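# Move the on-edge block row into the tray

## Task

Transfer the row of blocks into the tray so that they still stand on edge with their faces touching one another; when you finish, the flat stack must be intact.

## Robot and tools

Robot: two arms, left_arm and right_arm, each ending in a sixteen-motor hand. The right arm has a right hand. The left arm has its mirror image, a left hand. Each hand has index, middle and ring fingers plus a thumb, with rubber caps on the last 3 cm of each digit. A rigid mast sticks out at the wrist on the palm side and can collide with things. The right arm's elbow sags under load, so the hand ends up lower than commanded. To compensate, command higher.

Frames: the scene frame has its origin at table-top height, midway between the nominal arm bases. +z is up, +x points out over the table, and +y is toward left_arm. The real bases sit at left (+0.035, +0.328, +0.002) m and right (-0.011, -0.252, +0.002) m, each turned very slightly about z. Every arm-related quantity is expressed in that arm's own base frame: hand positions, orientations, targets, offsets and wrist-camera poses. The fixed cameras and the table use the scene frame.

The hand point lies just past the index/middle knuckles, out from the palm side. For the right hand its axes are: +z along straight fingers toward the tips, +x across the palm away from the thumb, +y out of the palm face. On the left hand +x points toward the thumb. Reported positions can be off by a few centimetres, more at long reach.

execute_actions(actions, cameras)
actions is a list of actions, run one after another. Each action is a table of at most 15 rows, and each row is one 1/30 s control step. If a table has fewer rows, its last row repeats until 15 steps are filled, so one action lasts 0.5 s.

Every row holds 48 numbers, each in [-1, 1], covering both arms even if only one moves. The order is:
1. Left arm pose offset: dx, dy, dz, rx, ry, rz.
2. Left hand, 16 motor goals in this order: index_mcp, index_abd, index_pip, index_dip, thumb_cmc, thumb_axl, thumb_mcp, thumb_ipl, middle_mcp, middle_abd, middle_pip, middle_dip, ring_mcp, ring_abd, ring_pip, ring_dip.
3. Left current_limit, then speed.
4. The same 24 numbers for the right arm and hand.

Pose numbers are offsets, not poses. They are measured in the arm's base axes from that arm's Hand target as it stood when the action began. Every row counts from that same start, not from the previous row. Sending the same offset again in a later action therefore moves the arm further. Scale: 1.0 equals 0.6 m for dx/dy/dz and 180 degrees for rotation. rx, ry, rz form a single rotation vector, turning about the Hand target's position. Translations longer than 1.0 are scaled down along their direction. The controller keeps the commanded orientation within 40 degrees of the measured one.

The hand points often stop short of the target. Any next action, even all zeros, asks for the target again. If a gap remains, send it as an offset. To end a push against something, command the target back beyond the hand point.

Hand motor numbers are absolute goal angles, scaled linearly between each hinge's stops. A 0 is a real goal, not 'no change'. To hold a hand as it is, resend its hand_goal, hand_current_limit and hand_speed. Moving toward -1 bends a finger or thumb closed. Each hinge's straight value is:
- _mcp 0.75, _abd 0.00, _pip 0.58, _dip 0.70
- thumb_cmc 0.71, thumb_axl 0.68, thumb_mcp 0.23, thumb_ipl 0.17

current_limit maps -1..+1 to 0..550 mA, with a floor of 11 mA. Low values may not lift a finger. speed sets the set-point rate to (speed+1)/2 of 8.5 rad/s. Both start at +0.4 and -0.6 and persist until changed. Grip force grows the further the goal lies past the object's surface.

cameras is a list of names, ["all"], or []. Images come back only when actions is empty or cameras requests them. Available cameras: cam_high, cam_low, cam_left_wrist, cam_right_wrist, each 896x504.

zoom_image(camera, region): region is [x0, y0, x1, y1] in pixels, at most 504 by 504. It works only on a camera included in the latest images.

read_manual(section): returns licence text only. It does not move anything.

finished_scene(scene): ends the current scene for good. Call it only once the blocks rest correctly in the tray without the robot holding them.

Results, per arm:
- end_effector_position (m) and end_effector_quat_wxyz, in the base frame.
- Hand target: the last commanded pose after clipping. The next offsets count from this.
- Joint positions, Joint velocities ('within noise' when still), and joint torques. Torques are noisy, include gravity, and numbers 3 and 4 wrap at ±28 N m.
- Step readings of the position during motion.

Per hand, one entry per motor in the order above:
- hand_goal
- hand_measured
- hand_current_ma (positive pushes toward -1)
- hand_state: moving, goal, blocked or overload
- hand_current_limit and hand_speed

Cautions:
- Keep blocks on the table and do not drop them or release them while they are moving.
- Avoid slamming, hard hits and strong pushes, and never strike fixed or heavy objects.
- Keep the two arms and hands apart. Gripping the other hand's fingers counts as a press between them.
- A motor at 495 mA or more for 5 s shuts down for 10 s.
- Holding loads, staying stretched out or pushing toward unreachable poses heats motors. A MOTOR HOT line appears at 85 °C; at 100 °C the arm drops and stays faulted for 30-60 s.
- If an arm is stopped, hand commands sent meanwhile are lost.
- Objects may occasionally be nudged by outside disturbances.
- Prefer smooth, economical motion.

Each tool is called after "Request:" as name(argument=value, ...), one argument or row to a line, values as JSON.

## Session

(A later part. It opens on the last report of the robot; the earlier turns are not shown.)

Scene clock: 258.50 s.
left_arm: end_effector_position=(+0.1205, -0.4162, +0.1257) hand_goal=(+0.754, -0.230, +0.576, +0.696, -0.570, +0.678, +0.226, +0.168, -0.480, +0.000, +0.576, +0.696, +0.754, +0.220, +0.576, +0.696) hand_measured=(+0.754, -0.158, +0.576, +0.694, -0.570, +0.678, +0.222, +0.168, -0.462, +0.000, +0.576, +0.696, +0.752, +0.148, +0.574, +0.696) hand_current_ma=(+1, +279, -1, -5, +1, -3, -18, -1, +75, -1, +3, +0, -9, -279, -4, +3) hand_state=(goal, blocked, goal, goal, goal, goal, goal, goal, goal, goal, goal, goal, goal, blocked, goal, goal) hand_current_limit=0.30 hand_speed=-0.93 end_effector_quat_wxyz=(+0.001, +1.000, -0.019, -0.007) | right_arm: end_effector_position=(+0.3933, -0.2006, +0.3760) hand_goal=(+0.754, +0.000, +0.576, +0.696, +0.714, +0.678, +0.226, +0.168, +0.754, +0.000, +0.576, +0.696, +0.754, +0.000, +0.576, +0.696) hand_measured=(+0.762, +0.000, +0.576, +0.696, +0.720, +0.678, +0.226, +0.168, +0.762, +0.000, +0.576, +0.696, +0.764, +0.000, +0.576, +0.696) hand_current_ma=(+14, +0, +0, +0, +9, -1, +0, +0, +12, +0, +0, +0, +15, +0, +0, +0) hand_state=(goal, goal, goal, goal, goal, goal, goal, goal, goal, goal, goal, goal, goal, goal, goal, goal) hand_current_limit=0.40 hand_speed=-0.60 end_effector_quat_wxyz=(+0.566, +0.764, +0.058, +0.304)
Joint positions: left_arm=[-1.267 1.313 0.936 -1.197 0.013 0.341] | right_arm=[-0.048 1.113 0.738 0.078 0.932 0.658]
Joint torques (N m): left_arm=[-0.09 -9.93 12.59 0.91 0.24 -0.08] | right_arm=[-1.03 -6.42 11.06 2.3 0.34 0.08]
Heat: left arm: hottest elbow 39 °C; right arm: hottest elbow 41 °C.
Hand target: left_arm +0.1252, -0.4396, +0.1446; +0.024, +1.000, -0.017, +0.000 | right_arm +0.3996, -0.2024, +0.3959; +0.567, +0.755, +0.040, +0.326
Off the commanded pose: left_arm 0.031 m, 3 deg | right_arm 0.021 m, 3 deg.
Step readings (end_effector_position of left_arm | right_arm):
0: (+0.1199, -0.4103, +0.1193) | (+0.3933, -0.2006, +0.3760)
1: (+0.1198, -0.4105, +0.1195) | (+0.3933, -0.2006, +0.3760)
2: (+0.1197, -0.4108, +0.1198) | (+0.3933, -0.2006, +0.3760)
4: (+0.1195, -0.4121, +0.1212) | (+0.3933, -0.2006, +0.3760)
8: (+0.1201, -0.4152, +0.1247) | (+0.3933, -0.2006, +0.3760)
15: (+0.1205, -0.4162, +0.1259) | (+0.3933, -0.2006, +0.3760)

Request:
execute_actions(
  actions=[],
  cameras=["cam_left_wrist"],
)

Request:
zoom_image(
  camera="cam_left_wrist",
  region=[460, 0, 620, 140],
)

Scene clock: 258.70 s.
left_arm: end_effector_position=(+0.1205, -0.4162, +0.1257) hand_goal=(+0.754, -0.230, +0.576, +0.696, -0.570, +0.678, +0.226, +0.168, -0.480, +0.000, +0.576, +0.696, +0.754, +0.220, +0.576, +0.696) hand_measured=(+0.754, -0.158, +0.576, +0.694, -0.570, +0.678, +0.222, +0.168, -0.462, +0.000, +0.576, +0.696, +0.752, +0.148, +0.574, +0.696) hand_current_ma=(+1, +279, -1, -5, +1, -3, -18, -1, +75, -1, +3, +0, -9, -279, -4, +3) hand_state=(goal, blocked, goal, goal, goal, goal, goal, goal, goal, goal, goal, goal, goal, blocked, goal, goal) hand_current_limit=0.30 hand_speed=-0.93 end_effector_quat_wxyz=(+0.001, +1.000, -0.019, -0.007) | right_arm: end_effector_position=(+0.3933, -0.2006, +0.3760) hand_goal=(+0.754, +0.000, +0.576, +0.696, +0.714, +0.678, +0.226, +0.168, +0.754, +0.000, +0.576, +0.696, +0.754, +0.000, +0.576, +0.696) hand_measured=(+0.762, +0.000, +0.576, +0.696, +0.720, +0.678, +0.226, +0.168, +0.762, +0.000, +0.576, +0.696, +0.764, +0.000, +0.576, +0.696) hand_current_ma=(+14, +0, +0, +0, +9, -1, +0, +0, +12, +0, +0, +0, +15, +0, +0, +0) hand_state=(goal, goal, goal, goal, goal, goal, goal, goal, goal, goal, goal, goal, goal, goal, goal, goal) hand_current_limit=0.40 hand_speed=-0.60 end_effector_quat_wxyz=(+0.566, +0.764, +0.058, +0.304)
Joint positions: left_arm=[-1.267 1.313 0.936 -1.197 0.013 0.341] | right_arm=[-0.048 1.113 0.738 0.078 0.932 0.658]
Joint velocities: within noise
Joint torques (N m): left_arm=[0.32 -10.05 12.48 0.9 0.24 -0.06] | right_arm=[-1.03 -6.53 11.07 2.28 0.33 0.08]
Heat: left arm: hottest elbow 39 °C; right arm: hottest elbow 41 °C.
Hand target: left_arm +0.1252, -0.4396, +0.1446; +0.024, +1.000, -0.017, +0.000 | right_arm +0.3996, -0.2024, +0.3959; +0.567, +0.755, +0.040, +0.326
Off the commanded pose: left_arm 0.031 m, 3 deg | right_arm 0.021 m, 3 deg.
camera_calibration:
cam_left_wrist: T_world_to_cam=[[-0.75265, 0.656481, -0.0505149, 0.341863], [0.426155, 0.544191, 0.722668, 0.0348505], [0.501907, 0.522388, -0.689347, 0.36714], [0, 0, 0, 1]] pos_world=[0.0581811, -0.435181, 0.245171]
Images, in order (width x height): cam_left_wrist 896x504.

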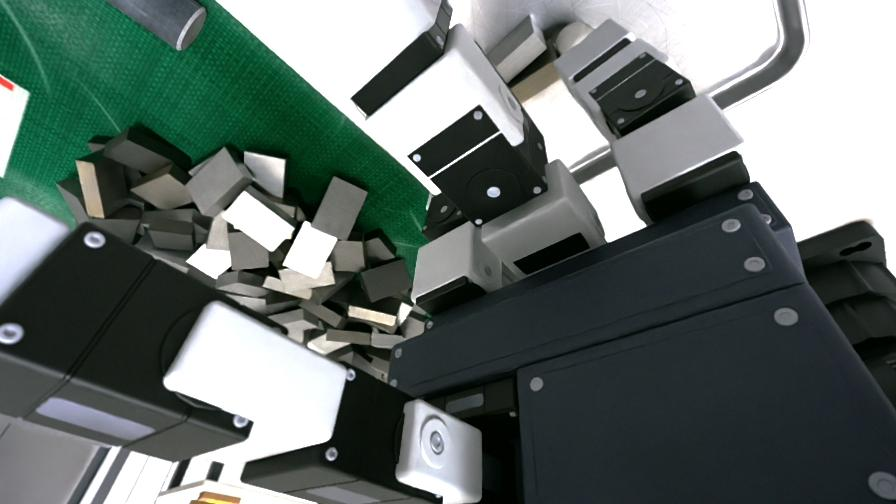

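Scaled by 3.150.

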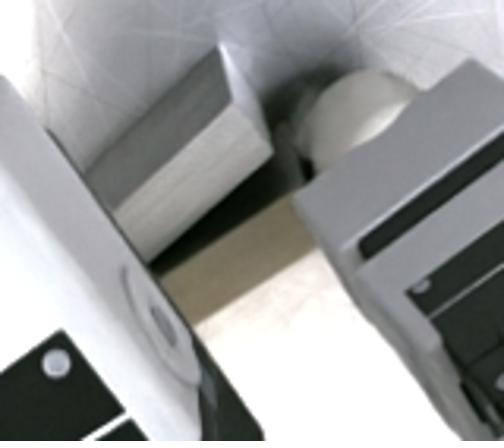

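Request:
execute_actions(
  actions=[
    [[-0.002,0.018,-0.025,0.0035,0,0,0.754,-0.23,0.576,0.696,-0.57,0.678,0.226,0.168,-0.48,0,0.576,0.696,0.754,0.22,0.576,0.696,0.3,-0.93,0,0,0,0,0,0,0.754,0,0.576,0.696,0.714,0.678,0.226,0.168,0.754,0,0.576,0.696,0.754,0,0.576,0.696,0.4,-0.6]],
    [[-0.001,0.015,-0.018,0.0035,0,0,0.754,-0.23,0.576,0.696,-0.57,0.678,0.226,0.168,-0.48,0,0.576,0.696,0.754,0.22,0.576,0.696,0.3,-0.93,0,0,0,0,0,0,0.754,0,0.576,0.696,0.714,0.678,0.226,0.168,0.754,0,0.576,0.696,0.754,0,0.576,0.696,0.4,-0.6]],
  ],
  cameras=["cam_left_wrist"],
)

Request:
zoom_image(
  camera="cam_left_wrist",
  region=[460, 0, 620, 140],
)

Scene clock: 260.27 s.
left_arm: end_effector_position=(+0.1219, -0.4188, +0.1220) hand_goal=(+0.754, -0.230, +0.576, +0.696, -0.570, +0.678, +0.226, +0.168, -0.480, +0.000, +0.576, +0.696, +0.754, +0.220, +0.576, +0.696) hand_measured=(+0.762, -0.160, +0.580, +0.698, -0.570, +0.678, +0.222, +0.168, -0.462, +0.000, +0.576, +0.696, +0.756, +0.148, +0.576, +0.696) hand_current_ma=(+36, +275, +17, +5, +1, -3, -18, -1, +75, -1, +3, +0, +5, -279, +3, +3) hand_state=(goal, blocked, goal, goal, goal, goal, goal, goal, goal, goal, goal, goal, goal, blocked, goal, goal) hand_current_limit=0.30 hand_speed=-0.93 end_effector_quat_wxyz=(+0.010, +1.000, -0.019, -0.002) | right_arm: end_effector_position=(+0.3933, -0.2006, +0.3760) hand_goal=(+0.754, +0.000, +0.576, +0.696, +0.714, +0.678, +0.226, +0.168, +0.754, +0.000, +0.576, +0.696, +0.754, +0.000, +0.576, +0.696) hand_measured=(+0.762, +0.000, +0.576, +0.696, +0.720, +0.678, +0.226, +0.168, +0.762, +0.000, +0.576, +0.696, +0.764, +0.000, +0.576, +0.696) hand_current_ma=(+14, +0, +0, +0, +9, -1, +0, +0, +12, +0, +0, +0, +15, +0, +0, +0) hand_state=(goal, goal, goal, goal, goal, goal, goal, goal, goal, goal, goal, goal, goal, goal, goal, goal) hand_current_limit=0.40 hand_speed=-0.60 end_effector_quat_wxyz=(+0.566, +0.764, +0.058, +0.304)
Joint positions: left_arm=[-1.267 1.313 0.921 -1.16 0.009 0.341] | right_arm=[-0.048 1.113 0.738 0.078 0.932 0.658]
Joint torques (N m): left_arm=[1.03 -10.81 7.88 1.33 0.09 0.02] | right_arm=[-1.03 -6.48 11.06 2.33 0.33 0.09]
Heat: left arm: hottest elbow 39 °C; right arm: hottest elbow 41 °C.
Hand target: left_arm +0.1234, -0.4199, +0.1189; +0.013, +1.000, -0.017, +0.000 | right_arm +0.3996, -0.2024, +0.3959; +0.567, +0.755, +0.040, +0.326
Off the commanded pose: left_arm 0.004 m, 0 deg | right_arm 0.021 m, 3 deg.
Step readings (end_effector_position of left_arm | right_arm):
0: (+0.1205, -0.4162, +0.1257) | (+0.3933, -0.2006, +0.3760)
1: (+0.1205, -0.4162, +0.1257) | (+0.3933, -0.2006, +0.3760)
2: (+0.1205, -0.4165, +0.1258) | (+0.3933, -0.2006, +0.3760)
4: (+0.1209, -0.4177, +0.1263) | (+0.3933, -0.2006, +0.3760)
8: (+0.1217, -0.4202, +0.1272) | (+0.3933, -0.2006, +0.3760)
15: (+0.1218, -0.4206, +0.1274) | (+0.3933, -0.2006, +0.3760)
16: (+0.1218, -0.4206, +0.1274) | (+0.3933, -0.2006, +0.3760)
17: (+0.1220, -0.4210, +0.1275) | (+0.3933, -0.2006, +0.3760)
19: (+0.1222, -0.4214, +0.1271) | (+0.3933, -0.2006, +0.3760)
23: (+0.1221, -0.4196, +0.1233) | (+0.3933, -0.2006, +0.3760)
30: (+0.1219, -0.4188, +0.1220) | (+0.3933, -0.2006, +0.3760)
camera_calibration:
cam_left_wrist: T_world_to_cam=[[-0.752061, 0.655348, -0.0701685, 0.346319], [0.419284, 0.557848, 0.716245, 0.0456986], [0.508533, 0.509239, -0.694312, 0.359463], [0, 0, 0, 1]] pos_world=[0.058493, -0.435505, 0.241149]
Images, in order (width x height): cam_left_wrist 896x504.

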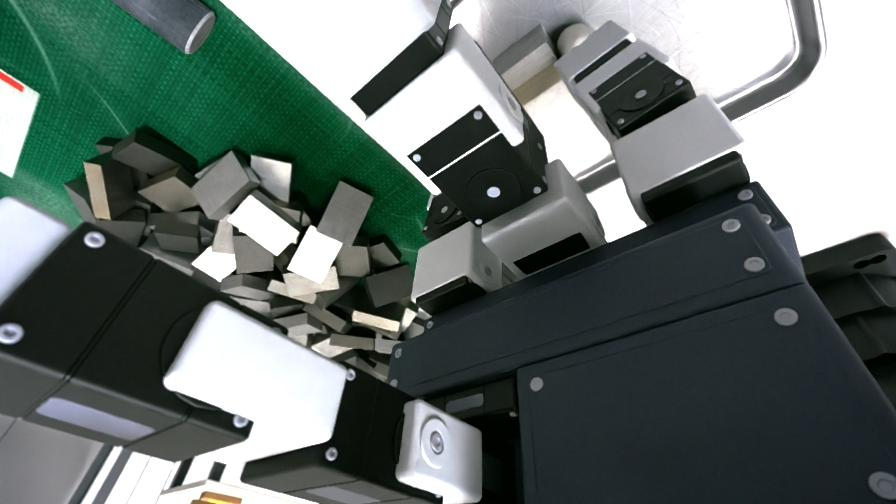

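Scaled by 3.150.

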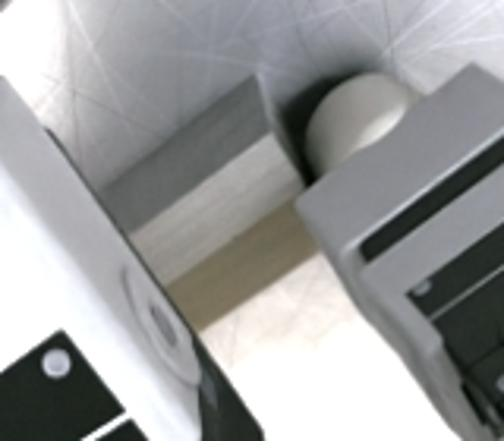

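Request:
execute_actions(
  actions=[
    [[0,0,0,0,0,0,0.754,-0.15,0.576,0.696,-0.57,0.678,0.226,0.168,-0.48,0,0.576,0.696,0.754,0.13,0.576,0.696,0.3,-0.95,0,0,0,0,0,0,0.754,0,0.576,0.696,0.714,0.678,0.226,0.168,0.754,0,0.576,0.696,0.754,0,0.576,0.696,0.4,-0.6]],
    [[0,0,0,0,0,0,0.754,-0.12,0.576,0.696,-0.57,0.678,0.226,0.168,-0.48,0,0.576,0.696,0.754,0.11,0.576,0.696,0.3,-0.95,0,0,0,0,0,0,0.754,0,0.576,0.696,0.714,0.678,0.226,0.168,0.754,0,0.576,0.696,0.754,0,0.576,0.696,0.4,-0.6]],
    [[0.0076,-0.0263,0.0575,-0.016,-0.0046,0,0.754,-0.09,0.576,0.696,-0.57,0.678,0.226,0.168,-0.48,0,0.576,0.696,0.754,0.08,0.576,0.696,0.3,-0.95,0,0,0,0,0,0,0.754,0,0.576,0.696,0.714,0.678,0.226,0.168,0.754,0,0.576,0.696,0.754,0,0.576,0.696,0.4,-0.6]],
    [[0.0008,-0.002,0.02,-0.0015,-0.0005,0,0.754,-0.08,0.576,0.696,-0.57,0.678,0.226,0.168,-0.48,0,0.576,0.696,0.754,0.07,0.576,0.696,0.3,-0.9,0,0,0,0,0,0,0.754,0,0.576,0.696,0.714,0.678,0.226,0.168,0.754,0,0.576,0.696,0.754,0,0.576,0.696,0.4,-0.6]],
    [[0.0008,0.005,0.04,0,0,0,0.754,-0.08,0.576,0.696,-0.57,0.678,0.226,0.168,-0.48,0,0.576,0.696,0.754,0.07,0.576,0.696,0.3,-0.9,0,0,0,0,0,0,0.754,0,0.576,0.696,0.714,0.678,0.226,0.168,0.754,0,0.576,0.696,0.754,0,0.576,0.696,0.4,-0.6]],
  ],
  cameras=["cam_left_wrist"],
)

Request:
zoom_image(
  camera="cam_left_wrist",
  region=[460, 0, 620, 140],
)

Scene clock: 263.47 s.
left_arm: end_effector_position=(+0.1227, -0.4210, +0.1685) hand_goal=(+0.754, -0.080, +0.576, +0.696, -0.570, +0.678, +0.226, +0.168, -0.480, +0.000, +0.576, +0.696, +0.754, +0.070, +0.576, +0.696) hand_measured=(+0.754, -0.082, +0.578, +0.698, -0.570, +0.678, +0.222, +0.168, -0.462, +0.000, +0.576, +0.696, +0.754, +0.074, +0.576, +0.696) hand_current_ma=(+3, -9, +8, +5, +1, -3, -18, -1, +75, -1, +3, +0, +3, +10, +3, +3) hand_state=(goal, goal, goal, goal, goal, goal, goal, goal, goal, goal, goal, goal, goal, goal, goal, goal) hand_current_limit=0.30 hand_speed=-0.90 end_effector_quat_wxyz=(+0.023, +1.000, -0.019, +0.003) | right_arm: end_effector_position=(+0.3933, -0.2006, +0.3760) hand_goal=(+0.754, +0.000, +0.576, +0.696, +0.714, +0.678, +0.226, +0.168, +0.754, +0.000, +0.576, +0.696, +0.754, +0.000, +0.576, +0.696) hand_measured=(+0.762, +0.000, +0.576, +0.696, +0.720, +0.678, +0.226, +0.168, +0.762, +0.000, +0.576, +0.696, +0.764, +0.000, +0.576, +0.696) hand_current_ma=(+14, +0, +0, +0, +9, -1, +0, +0, +12, +0, +0, +0, +15, +0, +0, +0) hand_state=(goal, goal, goal, goal, goal, goal, goal, goal, goal, goal, goal, goal, goal, goal, goal, goal) hand_current_limit=0.40 hand_speed=-0.60 end_effector_quat_wxyz=(+0.566, +0.764, +0.058, +0.304)
Joint positions: left_arm=[-1.267 1.261 0.995 -1.26 0.009 0.341] | right_arm=[-0.048 1.113 0.738 0.078 0.932 0.658]
Joint torques (N m): left_arm=[1.38 -10.87 12.44 0.2 0.17 0.04] | right_arm=[-1.03 -6.48 11.06 2.29 0.33 0.09]
Heat: left arm: hottest elbow 39 °C; right arm: hottest elbow 41 °C.
Hand target: left_arm +0.1289, -0.4339, +0.1896; +0.041, +0.999, -0.017, +0.008 | right_arm +0.3996, -0.2024, +0.3959; +0.567, +0.755, +0.040, +0.326
Off the commanded pose: left_arm 0.025 m, 2 deg | right_arm 0.021 m, 3 deg.
Step readings (end_effector_position of left_arm | right_arm):
0: (+0.1219, -0.4188, +0.1220) | (+0.3933, -0.2006, +0.3760)
1: (+0.1219, -0.4188, +0.1220) | (+0.3933, -0.2006, +0.3760)
2: (+0.1219, -0.4188, +0.1220) | (+0.3933, -0.2006, +0.3760)
4: (+0.1219, -0.4188, +0.1220) | (+0.3933, -0.2006, +0.3760)
8: (+0.1220, -0.4188, +0.1220) | (+0.3933, -0.2006, +0.3760)
15: (+0.1223, -0.4200, +0.1225) | (+0.3933, -0.2006, +0.3760)
16: (+0.1224, -0.4201, +0.1226) | (+0.3933, -0.2006, +0.3760)
17: (+0.1224, -0.4202, +0.1226) | (+0.3933, -0.2006, +0.3760)
19: (+0.1224, -0.4203, +0.1226) | (+0.3933, -0.2006, +0.3760)
23: (+0.1224, -0.4203, +0.1226) | (+0.3933, -0.2006, +0.3760)
30: (+0.1224, -0.4203, +0.1226) | (+0.3933, -0.2006, +0.3760)
31: (+0.1224, -0.4203, +0.1226) | (+0.3933, -0.2006, +0.3760)
32: (+0.1224, -0.4203, +0.1226) | (+0.3933, -0.2006, +0.3760)
34: (+0.1224, -0.4202, +0.1229) | (+0.3933, -0.2006, +0.3760)
38: (+0.1219, -0.4187, +0.1250) | (+0.3933, -0.2006, +0.3760)
45: (+0.1222, -0.4194, +0.1290) | (+0.3933, -0.2006, +0.3760)
46: (+0.1222, -0.4196, +0.1293) | (+0.3933, -0.2006, +0.3760)
47: (+0.1222, -0.4195, +0.1297) | (+0.3933, -0.2006, +0.3760)
49: (+0.1221, -0.4192, +0.1316) | (+0.3933, -0.2006, +0.3760)
53: (+0.1225, -0.4205, +0.1378) | (+0.3933, -0.2006, +0.3760)
60: (+0.1230, -0.4221, +0.1423) | (+0.3933, -0.2006, +0.3760)
61: (+0.1230, -0.4219, +0.1423) | (+0.3933, -0.2006, +0.3760)
62: (+0.1227, -0.4212, +0.1428) | (+0.3933, -0.2006, +0.3760)
64: (+0.1220, -0.4188, +0.1452) | (+0.3933, -0.2006, +0.3760)
68: (+0.1220, -0.4188, +0.1577) | (+0.3933, -0.2006, +0.3760)
75: (+0.1228, -0.4215, +0.1688) | (+0.3933, -0.2006, +0.3760)
camera_calibration:
cam_left_wrist: T_world_to_cam=[[-0.751379, 0.653184, -0.0937045, 0.354573], [0.413186, 0.576436, 0.704982, 0.0237978], [0.514498, 0.490991, -0.703008, 0.385584], [0, 0, 0, 1]] pos_world=[0.0582038, -0.434638, 0.287517]
Images, in order (width x height): cam_left_wrist 896x504.

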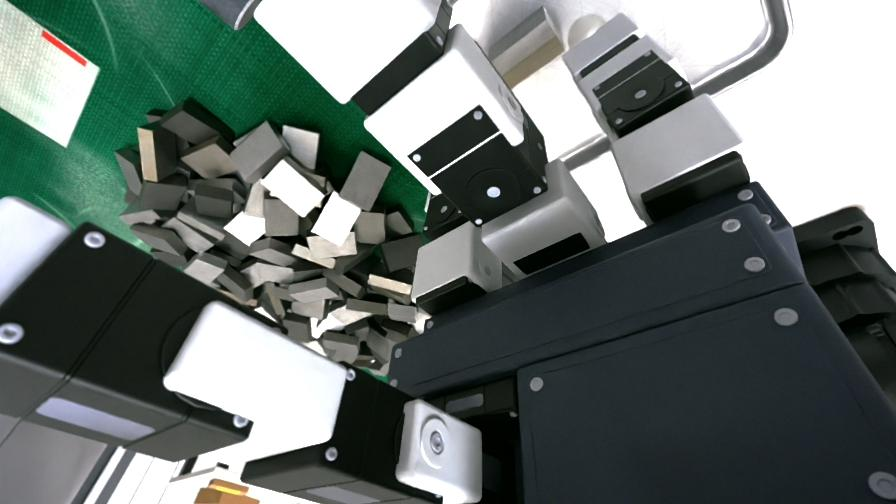

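Scaled by 3.150.

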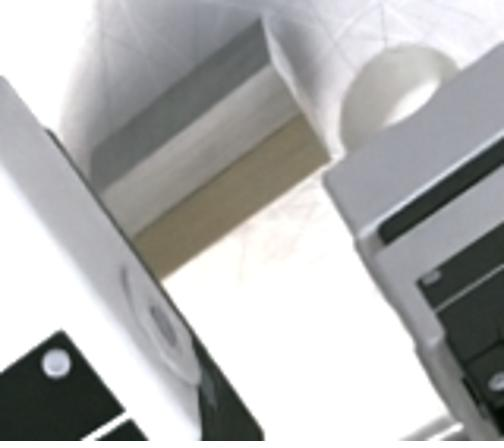

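Request:
execute_actions(
  actions=[
    [[0.0257,0.165,0.01,0.026,0.005,0.0105,0.754,-0.05,0.576,0.696,-0.57,0.678,0.226,0.168,-0.48,0,0.576,0.696,0.754,0.05,0.576,0.696,0.3,-0.9,0,0,0,0,0,0,0.754,0,0.576,0.696,0.714,0.678,0.226,0.168,0.754,0,0.576,0.696,0.754,0,0.576,0.696,0.4,-0.6]],
    [[0.045,0.1517,0.005,0,0,0.0105,0.754,-0.05,0.576,0.696,-0.57,0.678,0.226,0.168,-0.48,0,0.576,0.696,0.754,0.05,0.576,0.696,0.3,-0.9,0,0,0,0,0,0,0.754,0,0.576,0.696,0.714,0.678,0.226,0.168,0.754,0,0.576,0.696,0.754,0,0.576,0.696,0.4,-0.6]],
    [[0.0417,0.1517,0,0,0,0.0105,0.754,-0.05,0.576,0.696,-0.57,0.678,0.226,0.168,-0.48,0,0.576,0.696,0.754,0.05,0.576,0.696,0.3,-0.9,0,0,0,0,0,0,0.754,0,0.576,0.696,0.714,0.678,0.226,0.168,0.754,0,0.576,0.696,0.754,0,0.576,0.696,0.4,-0.6]],
    [[0.0296,0.16,0,0,0,0.0105,0.754,-0.05,0.576,0.696,-0.57,0.678,0.226,0.168,-0.48,0,0.576,0.696,0.754,0.05,0.576,0.696,0.3,-0.9,0,0,0,0,0,0,0.754,0,0.576,0.696,0.714,0.678,0.226,0.168,0.754,0,0.576,0.696,0.754,0,0.576,0.696,0.4,-0.6]],
    [[0,0.135,-0.03,0,0,0.0105,0.754,-0.05,0.576,0.696,-0.57,0.678,0.226,0.168,-0.48,0,0.576,0.696,0.754,0.05,0.576,0.696,0.3,-0.9,0,0,0,0,0,0,0.754,0,0.576,0.696,0.714,0.678,0.226,0.168,0.754,0,0.576,0.696,0.754,0,0.576,0.696,0.4,-0.6]],
  ],
)

Scene clock: 267.27 s.
left_arm: end_effector_position=(+0.2135, +0.0225, +0.1833) hand_goal=(+0.754, -0.050, +0.576, +0.696, -0.570, +0.678, +0.226, +0.168, -0.480, +0.000, +0.576, +0.696, +0.754, +0.050, +0.576, +0.696) hand_measured=(+0.752, -0.052, +0.576, +0.698, -0.570, +0.678, +0.222, +0.168, -0.464, +0.000, +0.576, +0.696, +0.752, +0.052, +0.576, +0.696) hand_current_ma=(-10, -7, +1, +5, -3, -3, -18, -1, +72, -2, +3, +0, -9, +4, +2, +3) hand_state=(goal, goal, goal, goal, goal, goal, goal, goal, goal, goal, goal, goal, goal, goal, goal, goal) hand_current_limit=0.30 hand_speed=-0.90 end_effector_quat_wxyz=(-0.004, +0.998, +0.069, +0.001) | right_arm: end_effector_position=(+0.3933, -0.2006, +0.3760) hand_goal=(+0.754, +0.000, +0.576, +0.696, +0.714, +0.678, +0.226, +0.168, +0.754, +0.000, +0.576, +0.696, +0.754, +0.000, +0.576, +0.696) hand_measured=(+0.762, +0.000, +0.576, +0.696, +0.720, +0.678, +0.226, +0.168, +0.762, +0.000, +0.576, +0.696, +0.764, +0.000, +0.576, +0.696) hand_current_ma=(+14, +0, +0, +0, +9, -1, +0, +0, +12, +0, +0, +0, +15, +0, +0, +0) hand_state=(goal, goal, goal, goal, goal, goal, goal, goal, goal, goal, goal, goal, goal, goal, goal, goal) hand_current_limit=0.40 hand_speed=-0.60 end_effector_quat_wxyz=(+0.566, +0.764, +0.058, +0.304)
Joint positions: left_arm=[0.521 0.856 0.778 -1.488 -0.006 1.952] | right_arm=[-0.048 1.113 0.738 0.078 0.932 0.658]
Joint torques (N m): left_arm=[1.38 -3.37 8.46 0.66 0.36 0.2] | right_arm=[-1.08 -6.53 11.07 2.32 0.33 0.09]
Heat: left arm: hottest elbow 39 °C; right arm: hottest elbow 41 °C.
Hand target: left_arm +0.2141, +0.0242, +0.1805; +0.000, +0.998, +0.065, +0.001 | right_arm +0.3996, -0.2024, +0.3959; +0.567, +0.755, +0.040, +0.326
Off the commanded pose: left_arm 0.003 m, 1 deg | right_arm 0.021 m, 3 deg.
Step readings (end_effector_position of left_arm | right_arm):
0: (+0.1226, -0.4209, +0.1685) | (+0.3933, -0.2006, +0.3760)
1: (+0.1228, -0.4204, +0.1685) | (+0.3933, -0.2006, +0.3760)
2: (+0.1241, -0.4175, +0.1692) | (+0.3933, -0.2006, +0.3760)
4: (+0.1278, -0.4023, +0.1733) | (+0.3933, -0.2006, +0.3760)
8: (+0.1426, -0.3614, +0.1901) | (+0.3933, -0.2006, +0.3760)
15: (+0.1465, -0.3417, +0.2046) | (+0.3933, -0.2006, +0.3760)
16: (+0.1463, -0.3406, +0.2036) | (+0.3933, -0.2006, +0.3760)
17: (+0.1464, -0.3368, +0.2018) | (+0.3933, -0.2006, +0.3760)
19: (+0.1526, -0.3169, +0.1957) | (+0.3933, -0.2006, +0.3760)
23: (+0.1687, -0.2671, +0.1919) | (+0.3933, -0.2006, +0.3760)
30: (+0.1754, -0.2474, +0.2019) | (+0.3933, -0.2006, +0.3760)
31: (+0.1755, -0.2466, +0.2016) | (+0.3933, -0.2006, +0.3760)
32: (+0.1762, -0.2433, +0.2012) | (+0.3933, -0.2006, +0.3760)
34: (+0.1838, -0.2227, +0.1979) | (+0.3933, -0.2006, +0.3760)
38: (+0.1976, -0.1755, +0.1969) | (+0.3933, -0.2006, +0.3760)
45: (+0.2024, -0.1539, +0.2008) | (+0.3933, -0.2006, +0.3760)
46: (+0.2023, -0.1527, +0.2008) | (+0.3933, -0.2006, +0.3760)
47: (+0.2029, -0.1486, +0.2005) | (+0.3933, -0.2006, +0.3760)
49: (+0.2098, -0.1257, +0.1992) | (+0.3933, -0.2006, +0.3760)
53: (+0.2202, -0.0773, +0.1993) | (+0.3933, -0.2006, +0.3760)
60: (+0.2157, -0.0560, +0.1984) | (+0.3933, -0.2006, +0.3760)
61: (+0.2150, -0.0551, +0.1979) | (+0.3933, -0.2006, +0.3760)
62: (+0.2148, -0.0514, +0.1970) | (+0.3933, -0.2006, +0.3760)
64: (+0.2169, -0.0305, +0.1941) | (+0.3933, -0.2006, +0.3760)
68: (+0.2185, +0.0115, +0.1891) | (+0.3933, -0.2006, +0.3760)
75: (+0.2174, +0.0243, +0.1836) | (+0.3933, -0.2006, +0.3760)

Request:
execute_actions(
  actions=[
    [[0.0005,0.0002,-0.0258,0,0,0,0.754,-0.05,0.576,0.696,-0.57,0.678,0.226,0.168,-0.48,0,0.576,0.696,0.754,0.05,0.576,0.696,0.3,-0.9,0,0,0,0,0,0,0.754,0,0.576,0.696,0.714,0.678,0.226,0.168,0.754,0,0.576,0.696,0.754,0,0.576,0.696,0.4,-0.6]],
  ],
  cameras=["cam_left_wrist"],
)

Request:
zoom_image(
  camera="cam_left_wrist",
  region=[460, 0, 620, 140],
)

Scene clock: 268.23 s.
left_arm: end_effector_position=(+0.2154, +0.0233, +0.1698) hand_goal=(+0.754, -0.050, +0.576, +0.696, -0.570, +0.678, +0.226, +0.168, -0.480, +0.000, +0.576, +0.696, +0.754, +0.050, +0.576, +0.696) hand_measured=(+0.752, -0.052, +0.576, +0.698, -0.570, +0.678, +0.222, +0.168, -0.464, +0.000, +0.576, +0.696, +0.752, +0.052, +0.576, +0.696) hand_current_ma=(-10, -7, +1, +5, -3, -3, -18, -1, +72, -2, +3, +0, -9, +4, +2, +3) hand_state=(goal, goal, goal, goal, goal, goal, goal, goal, goal, goal, goal, goal, goal, goal, goal, goal) hand_current_limit=0.30 hand_speed=-0.90 end_effector_quat_wxyz=(-0.003, +0.998, +0.068, +0.004) | right_arm: end_effector_position=(+0.3933, -0.2006, +0.3760) hand_goal=(+0.754, +0.000, +0.576, +0.696, +0.714, +0.678, +0.226, +0.168, +0.754, +0.000, +0.576, +0.696, +0.754, +0.000, +0.576, +0.696) hand_measured=(+0.762, +0.000, +0.576, +0.696, +0.720, +0.678, +0.226, +0.168, +0.762, +0.000, +0.576, +0.696, +0.764, +0.000, +0.576, +0.696) hand_current_ma=(+14, +0, +0, +0, +9, -1, +0, +0, +12, +0, +0, +0, +15, +0, +0, +0) hand_state=(goal, goal, goal, goal, goal, goal, goal, goal, goal, goal, goal, goal, goal, goal, goal, goal) hand_current_limit=0.40 hand_speed=-0.60 end_effector_quat_wxyz=(+0.566, +0.764, +0.058, +0.304)
Joint positions: left_arm=[0.522 0.864 0.746 -1.443 -0.003 1.958] | right_arm=[-0.048 1.113 0.738 0.078 0.932 0.658]
Joint torques (N m): left_arm=[1.38 -3.72 8.03 0.69 0.38 0.17] | right_arm=[-1.08 -6.42 11.08 2.29 0.33 0.08]
Heat: left arm: hottest elbow 39 °C; right arm: hottest elbow 41 °C.
Hand target: left_arm +0.2144, +0.0243, +0.1649; -0.001, +0.998, +0.065, +0.000 | right_arm +0.3996, -0.2024, +0.3959; +0.567, +0.755, +0.040, +0.326
Off the commanded pose: left_arm 0.005 m, 1 deg | right_arm 0.021 m, 3 deg.
Step readings (end_effector_position of left_arm | right_arm):
0: (+0.2135, +0.0225, +0.1833) | (+0.3933, -0.2006, +0.3760)
1: (+0.2136, +0.0225, +0.1833) | (+0.3933, -0.2006, +0.3760)
2: (+0.2140, +0.0228, +0.1829) | (+0.3933, -0.2006, +0.3760)
4: (+0.2155, +0.0235, +0.1802) | (+0.3933, -0.2006, +0.3760)
8: (+0.2147, +0.0229, +0.1726) | (+0.3933, -0.2006, +0.3760)
15: (+0.2152, +0.0231, +0.1699) | (+0.3933, -0.2006, +0.3760)
camera_calibration:
cam_left_wrist: T_world_to_cam=[[-0.852978, 0.518273, -0.0618228, 0.153804], [0.312136, 0.601441, 0.735418, -0.255559], [0.41833, 0.607998, -0.674787, 0.133879], [0, 0, 0, 1]] pos_world=[0.154955, -0.00740695, 0.287791]
Images, in order (width x height): cam_left_wrist 896x504.

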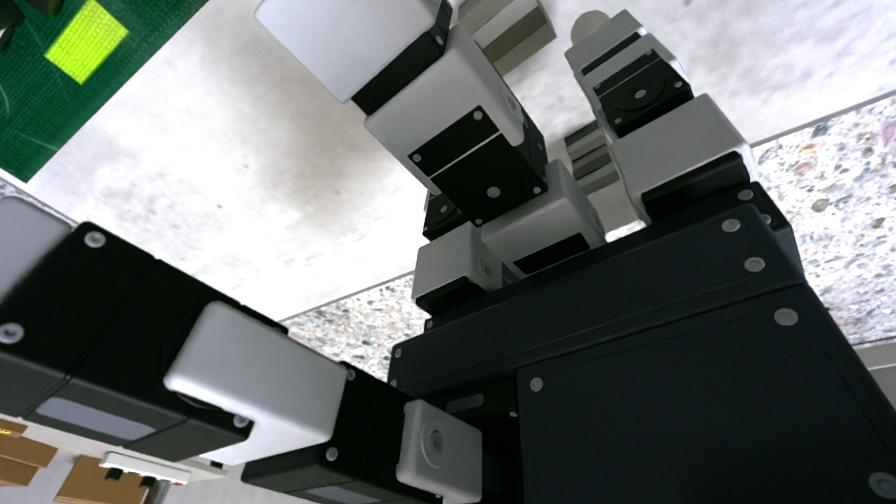

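Scaled by 3.150.

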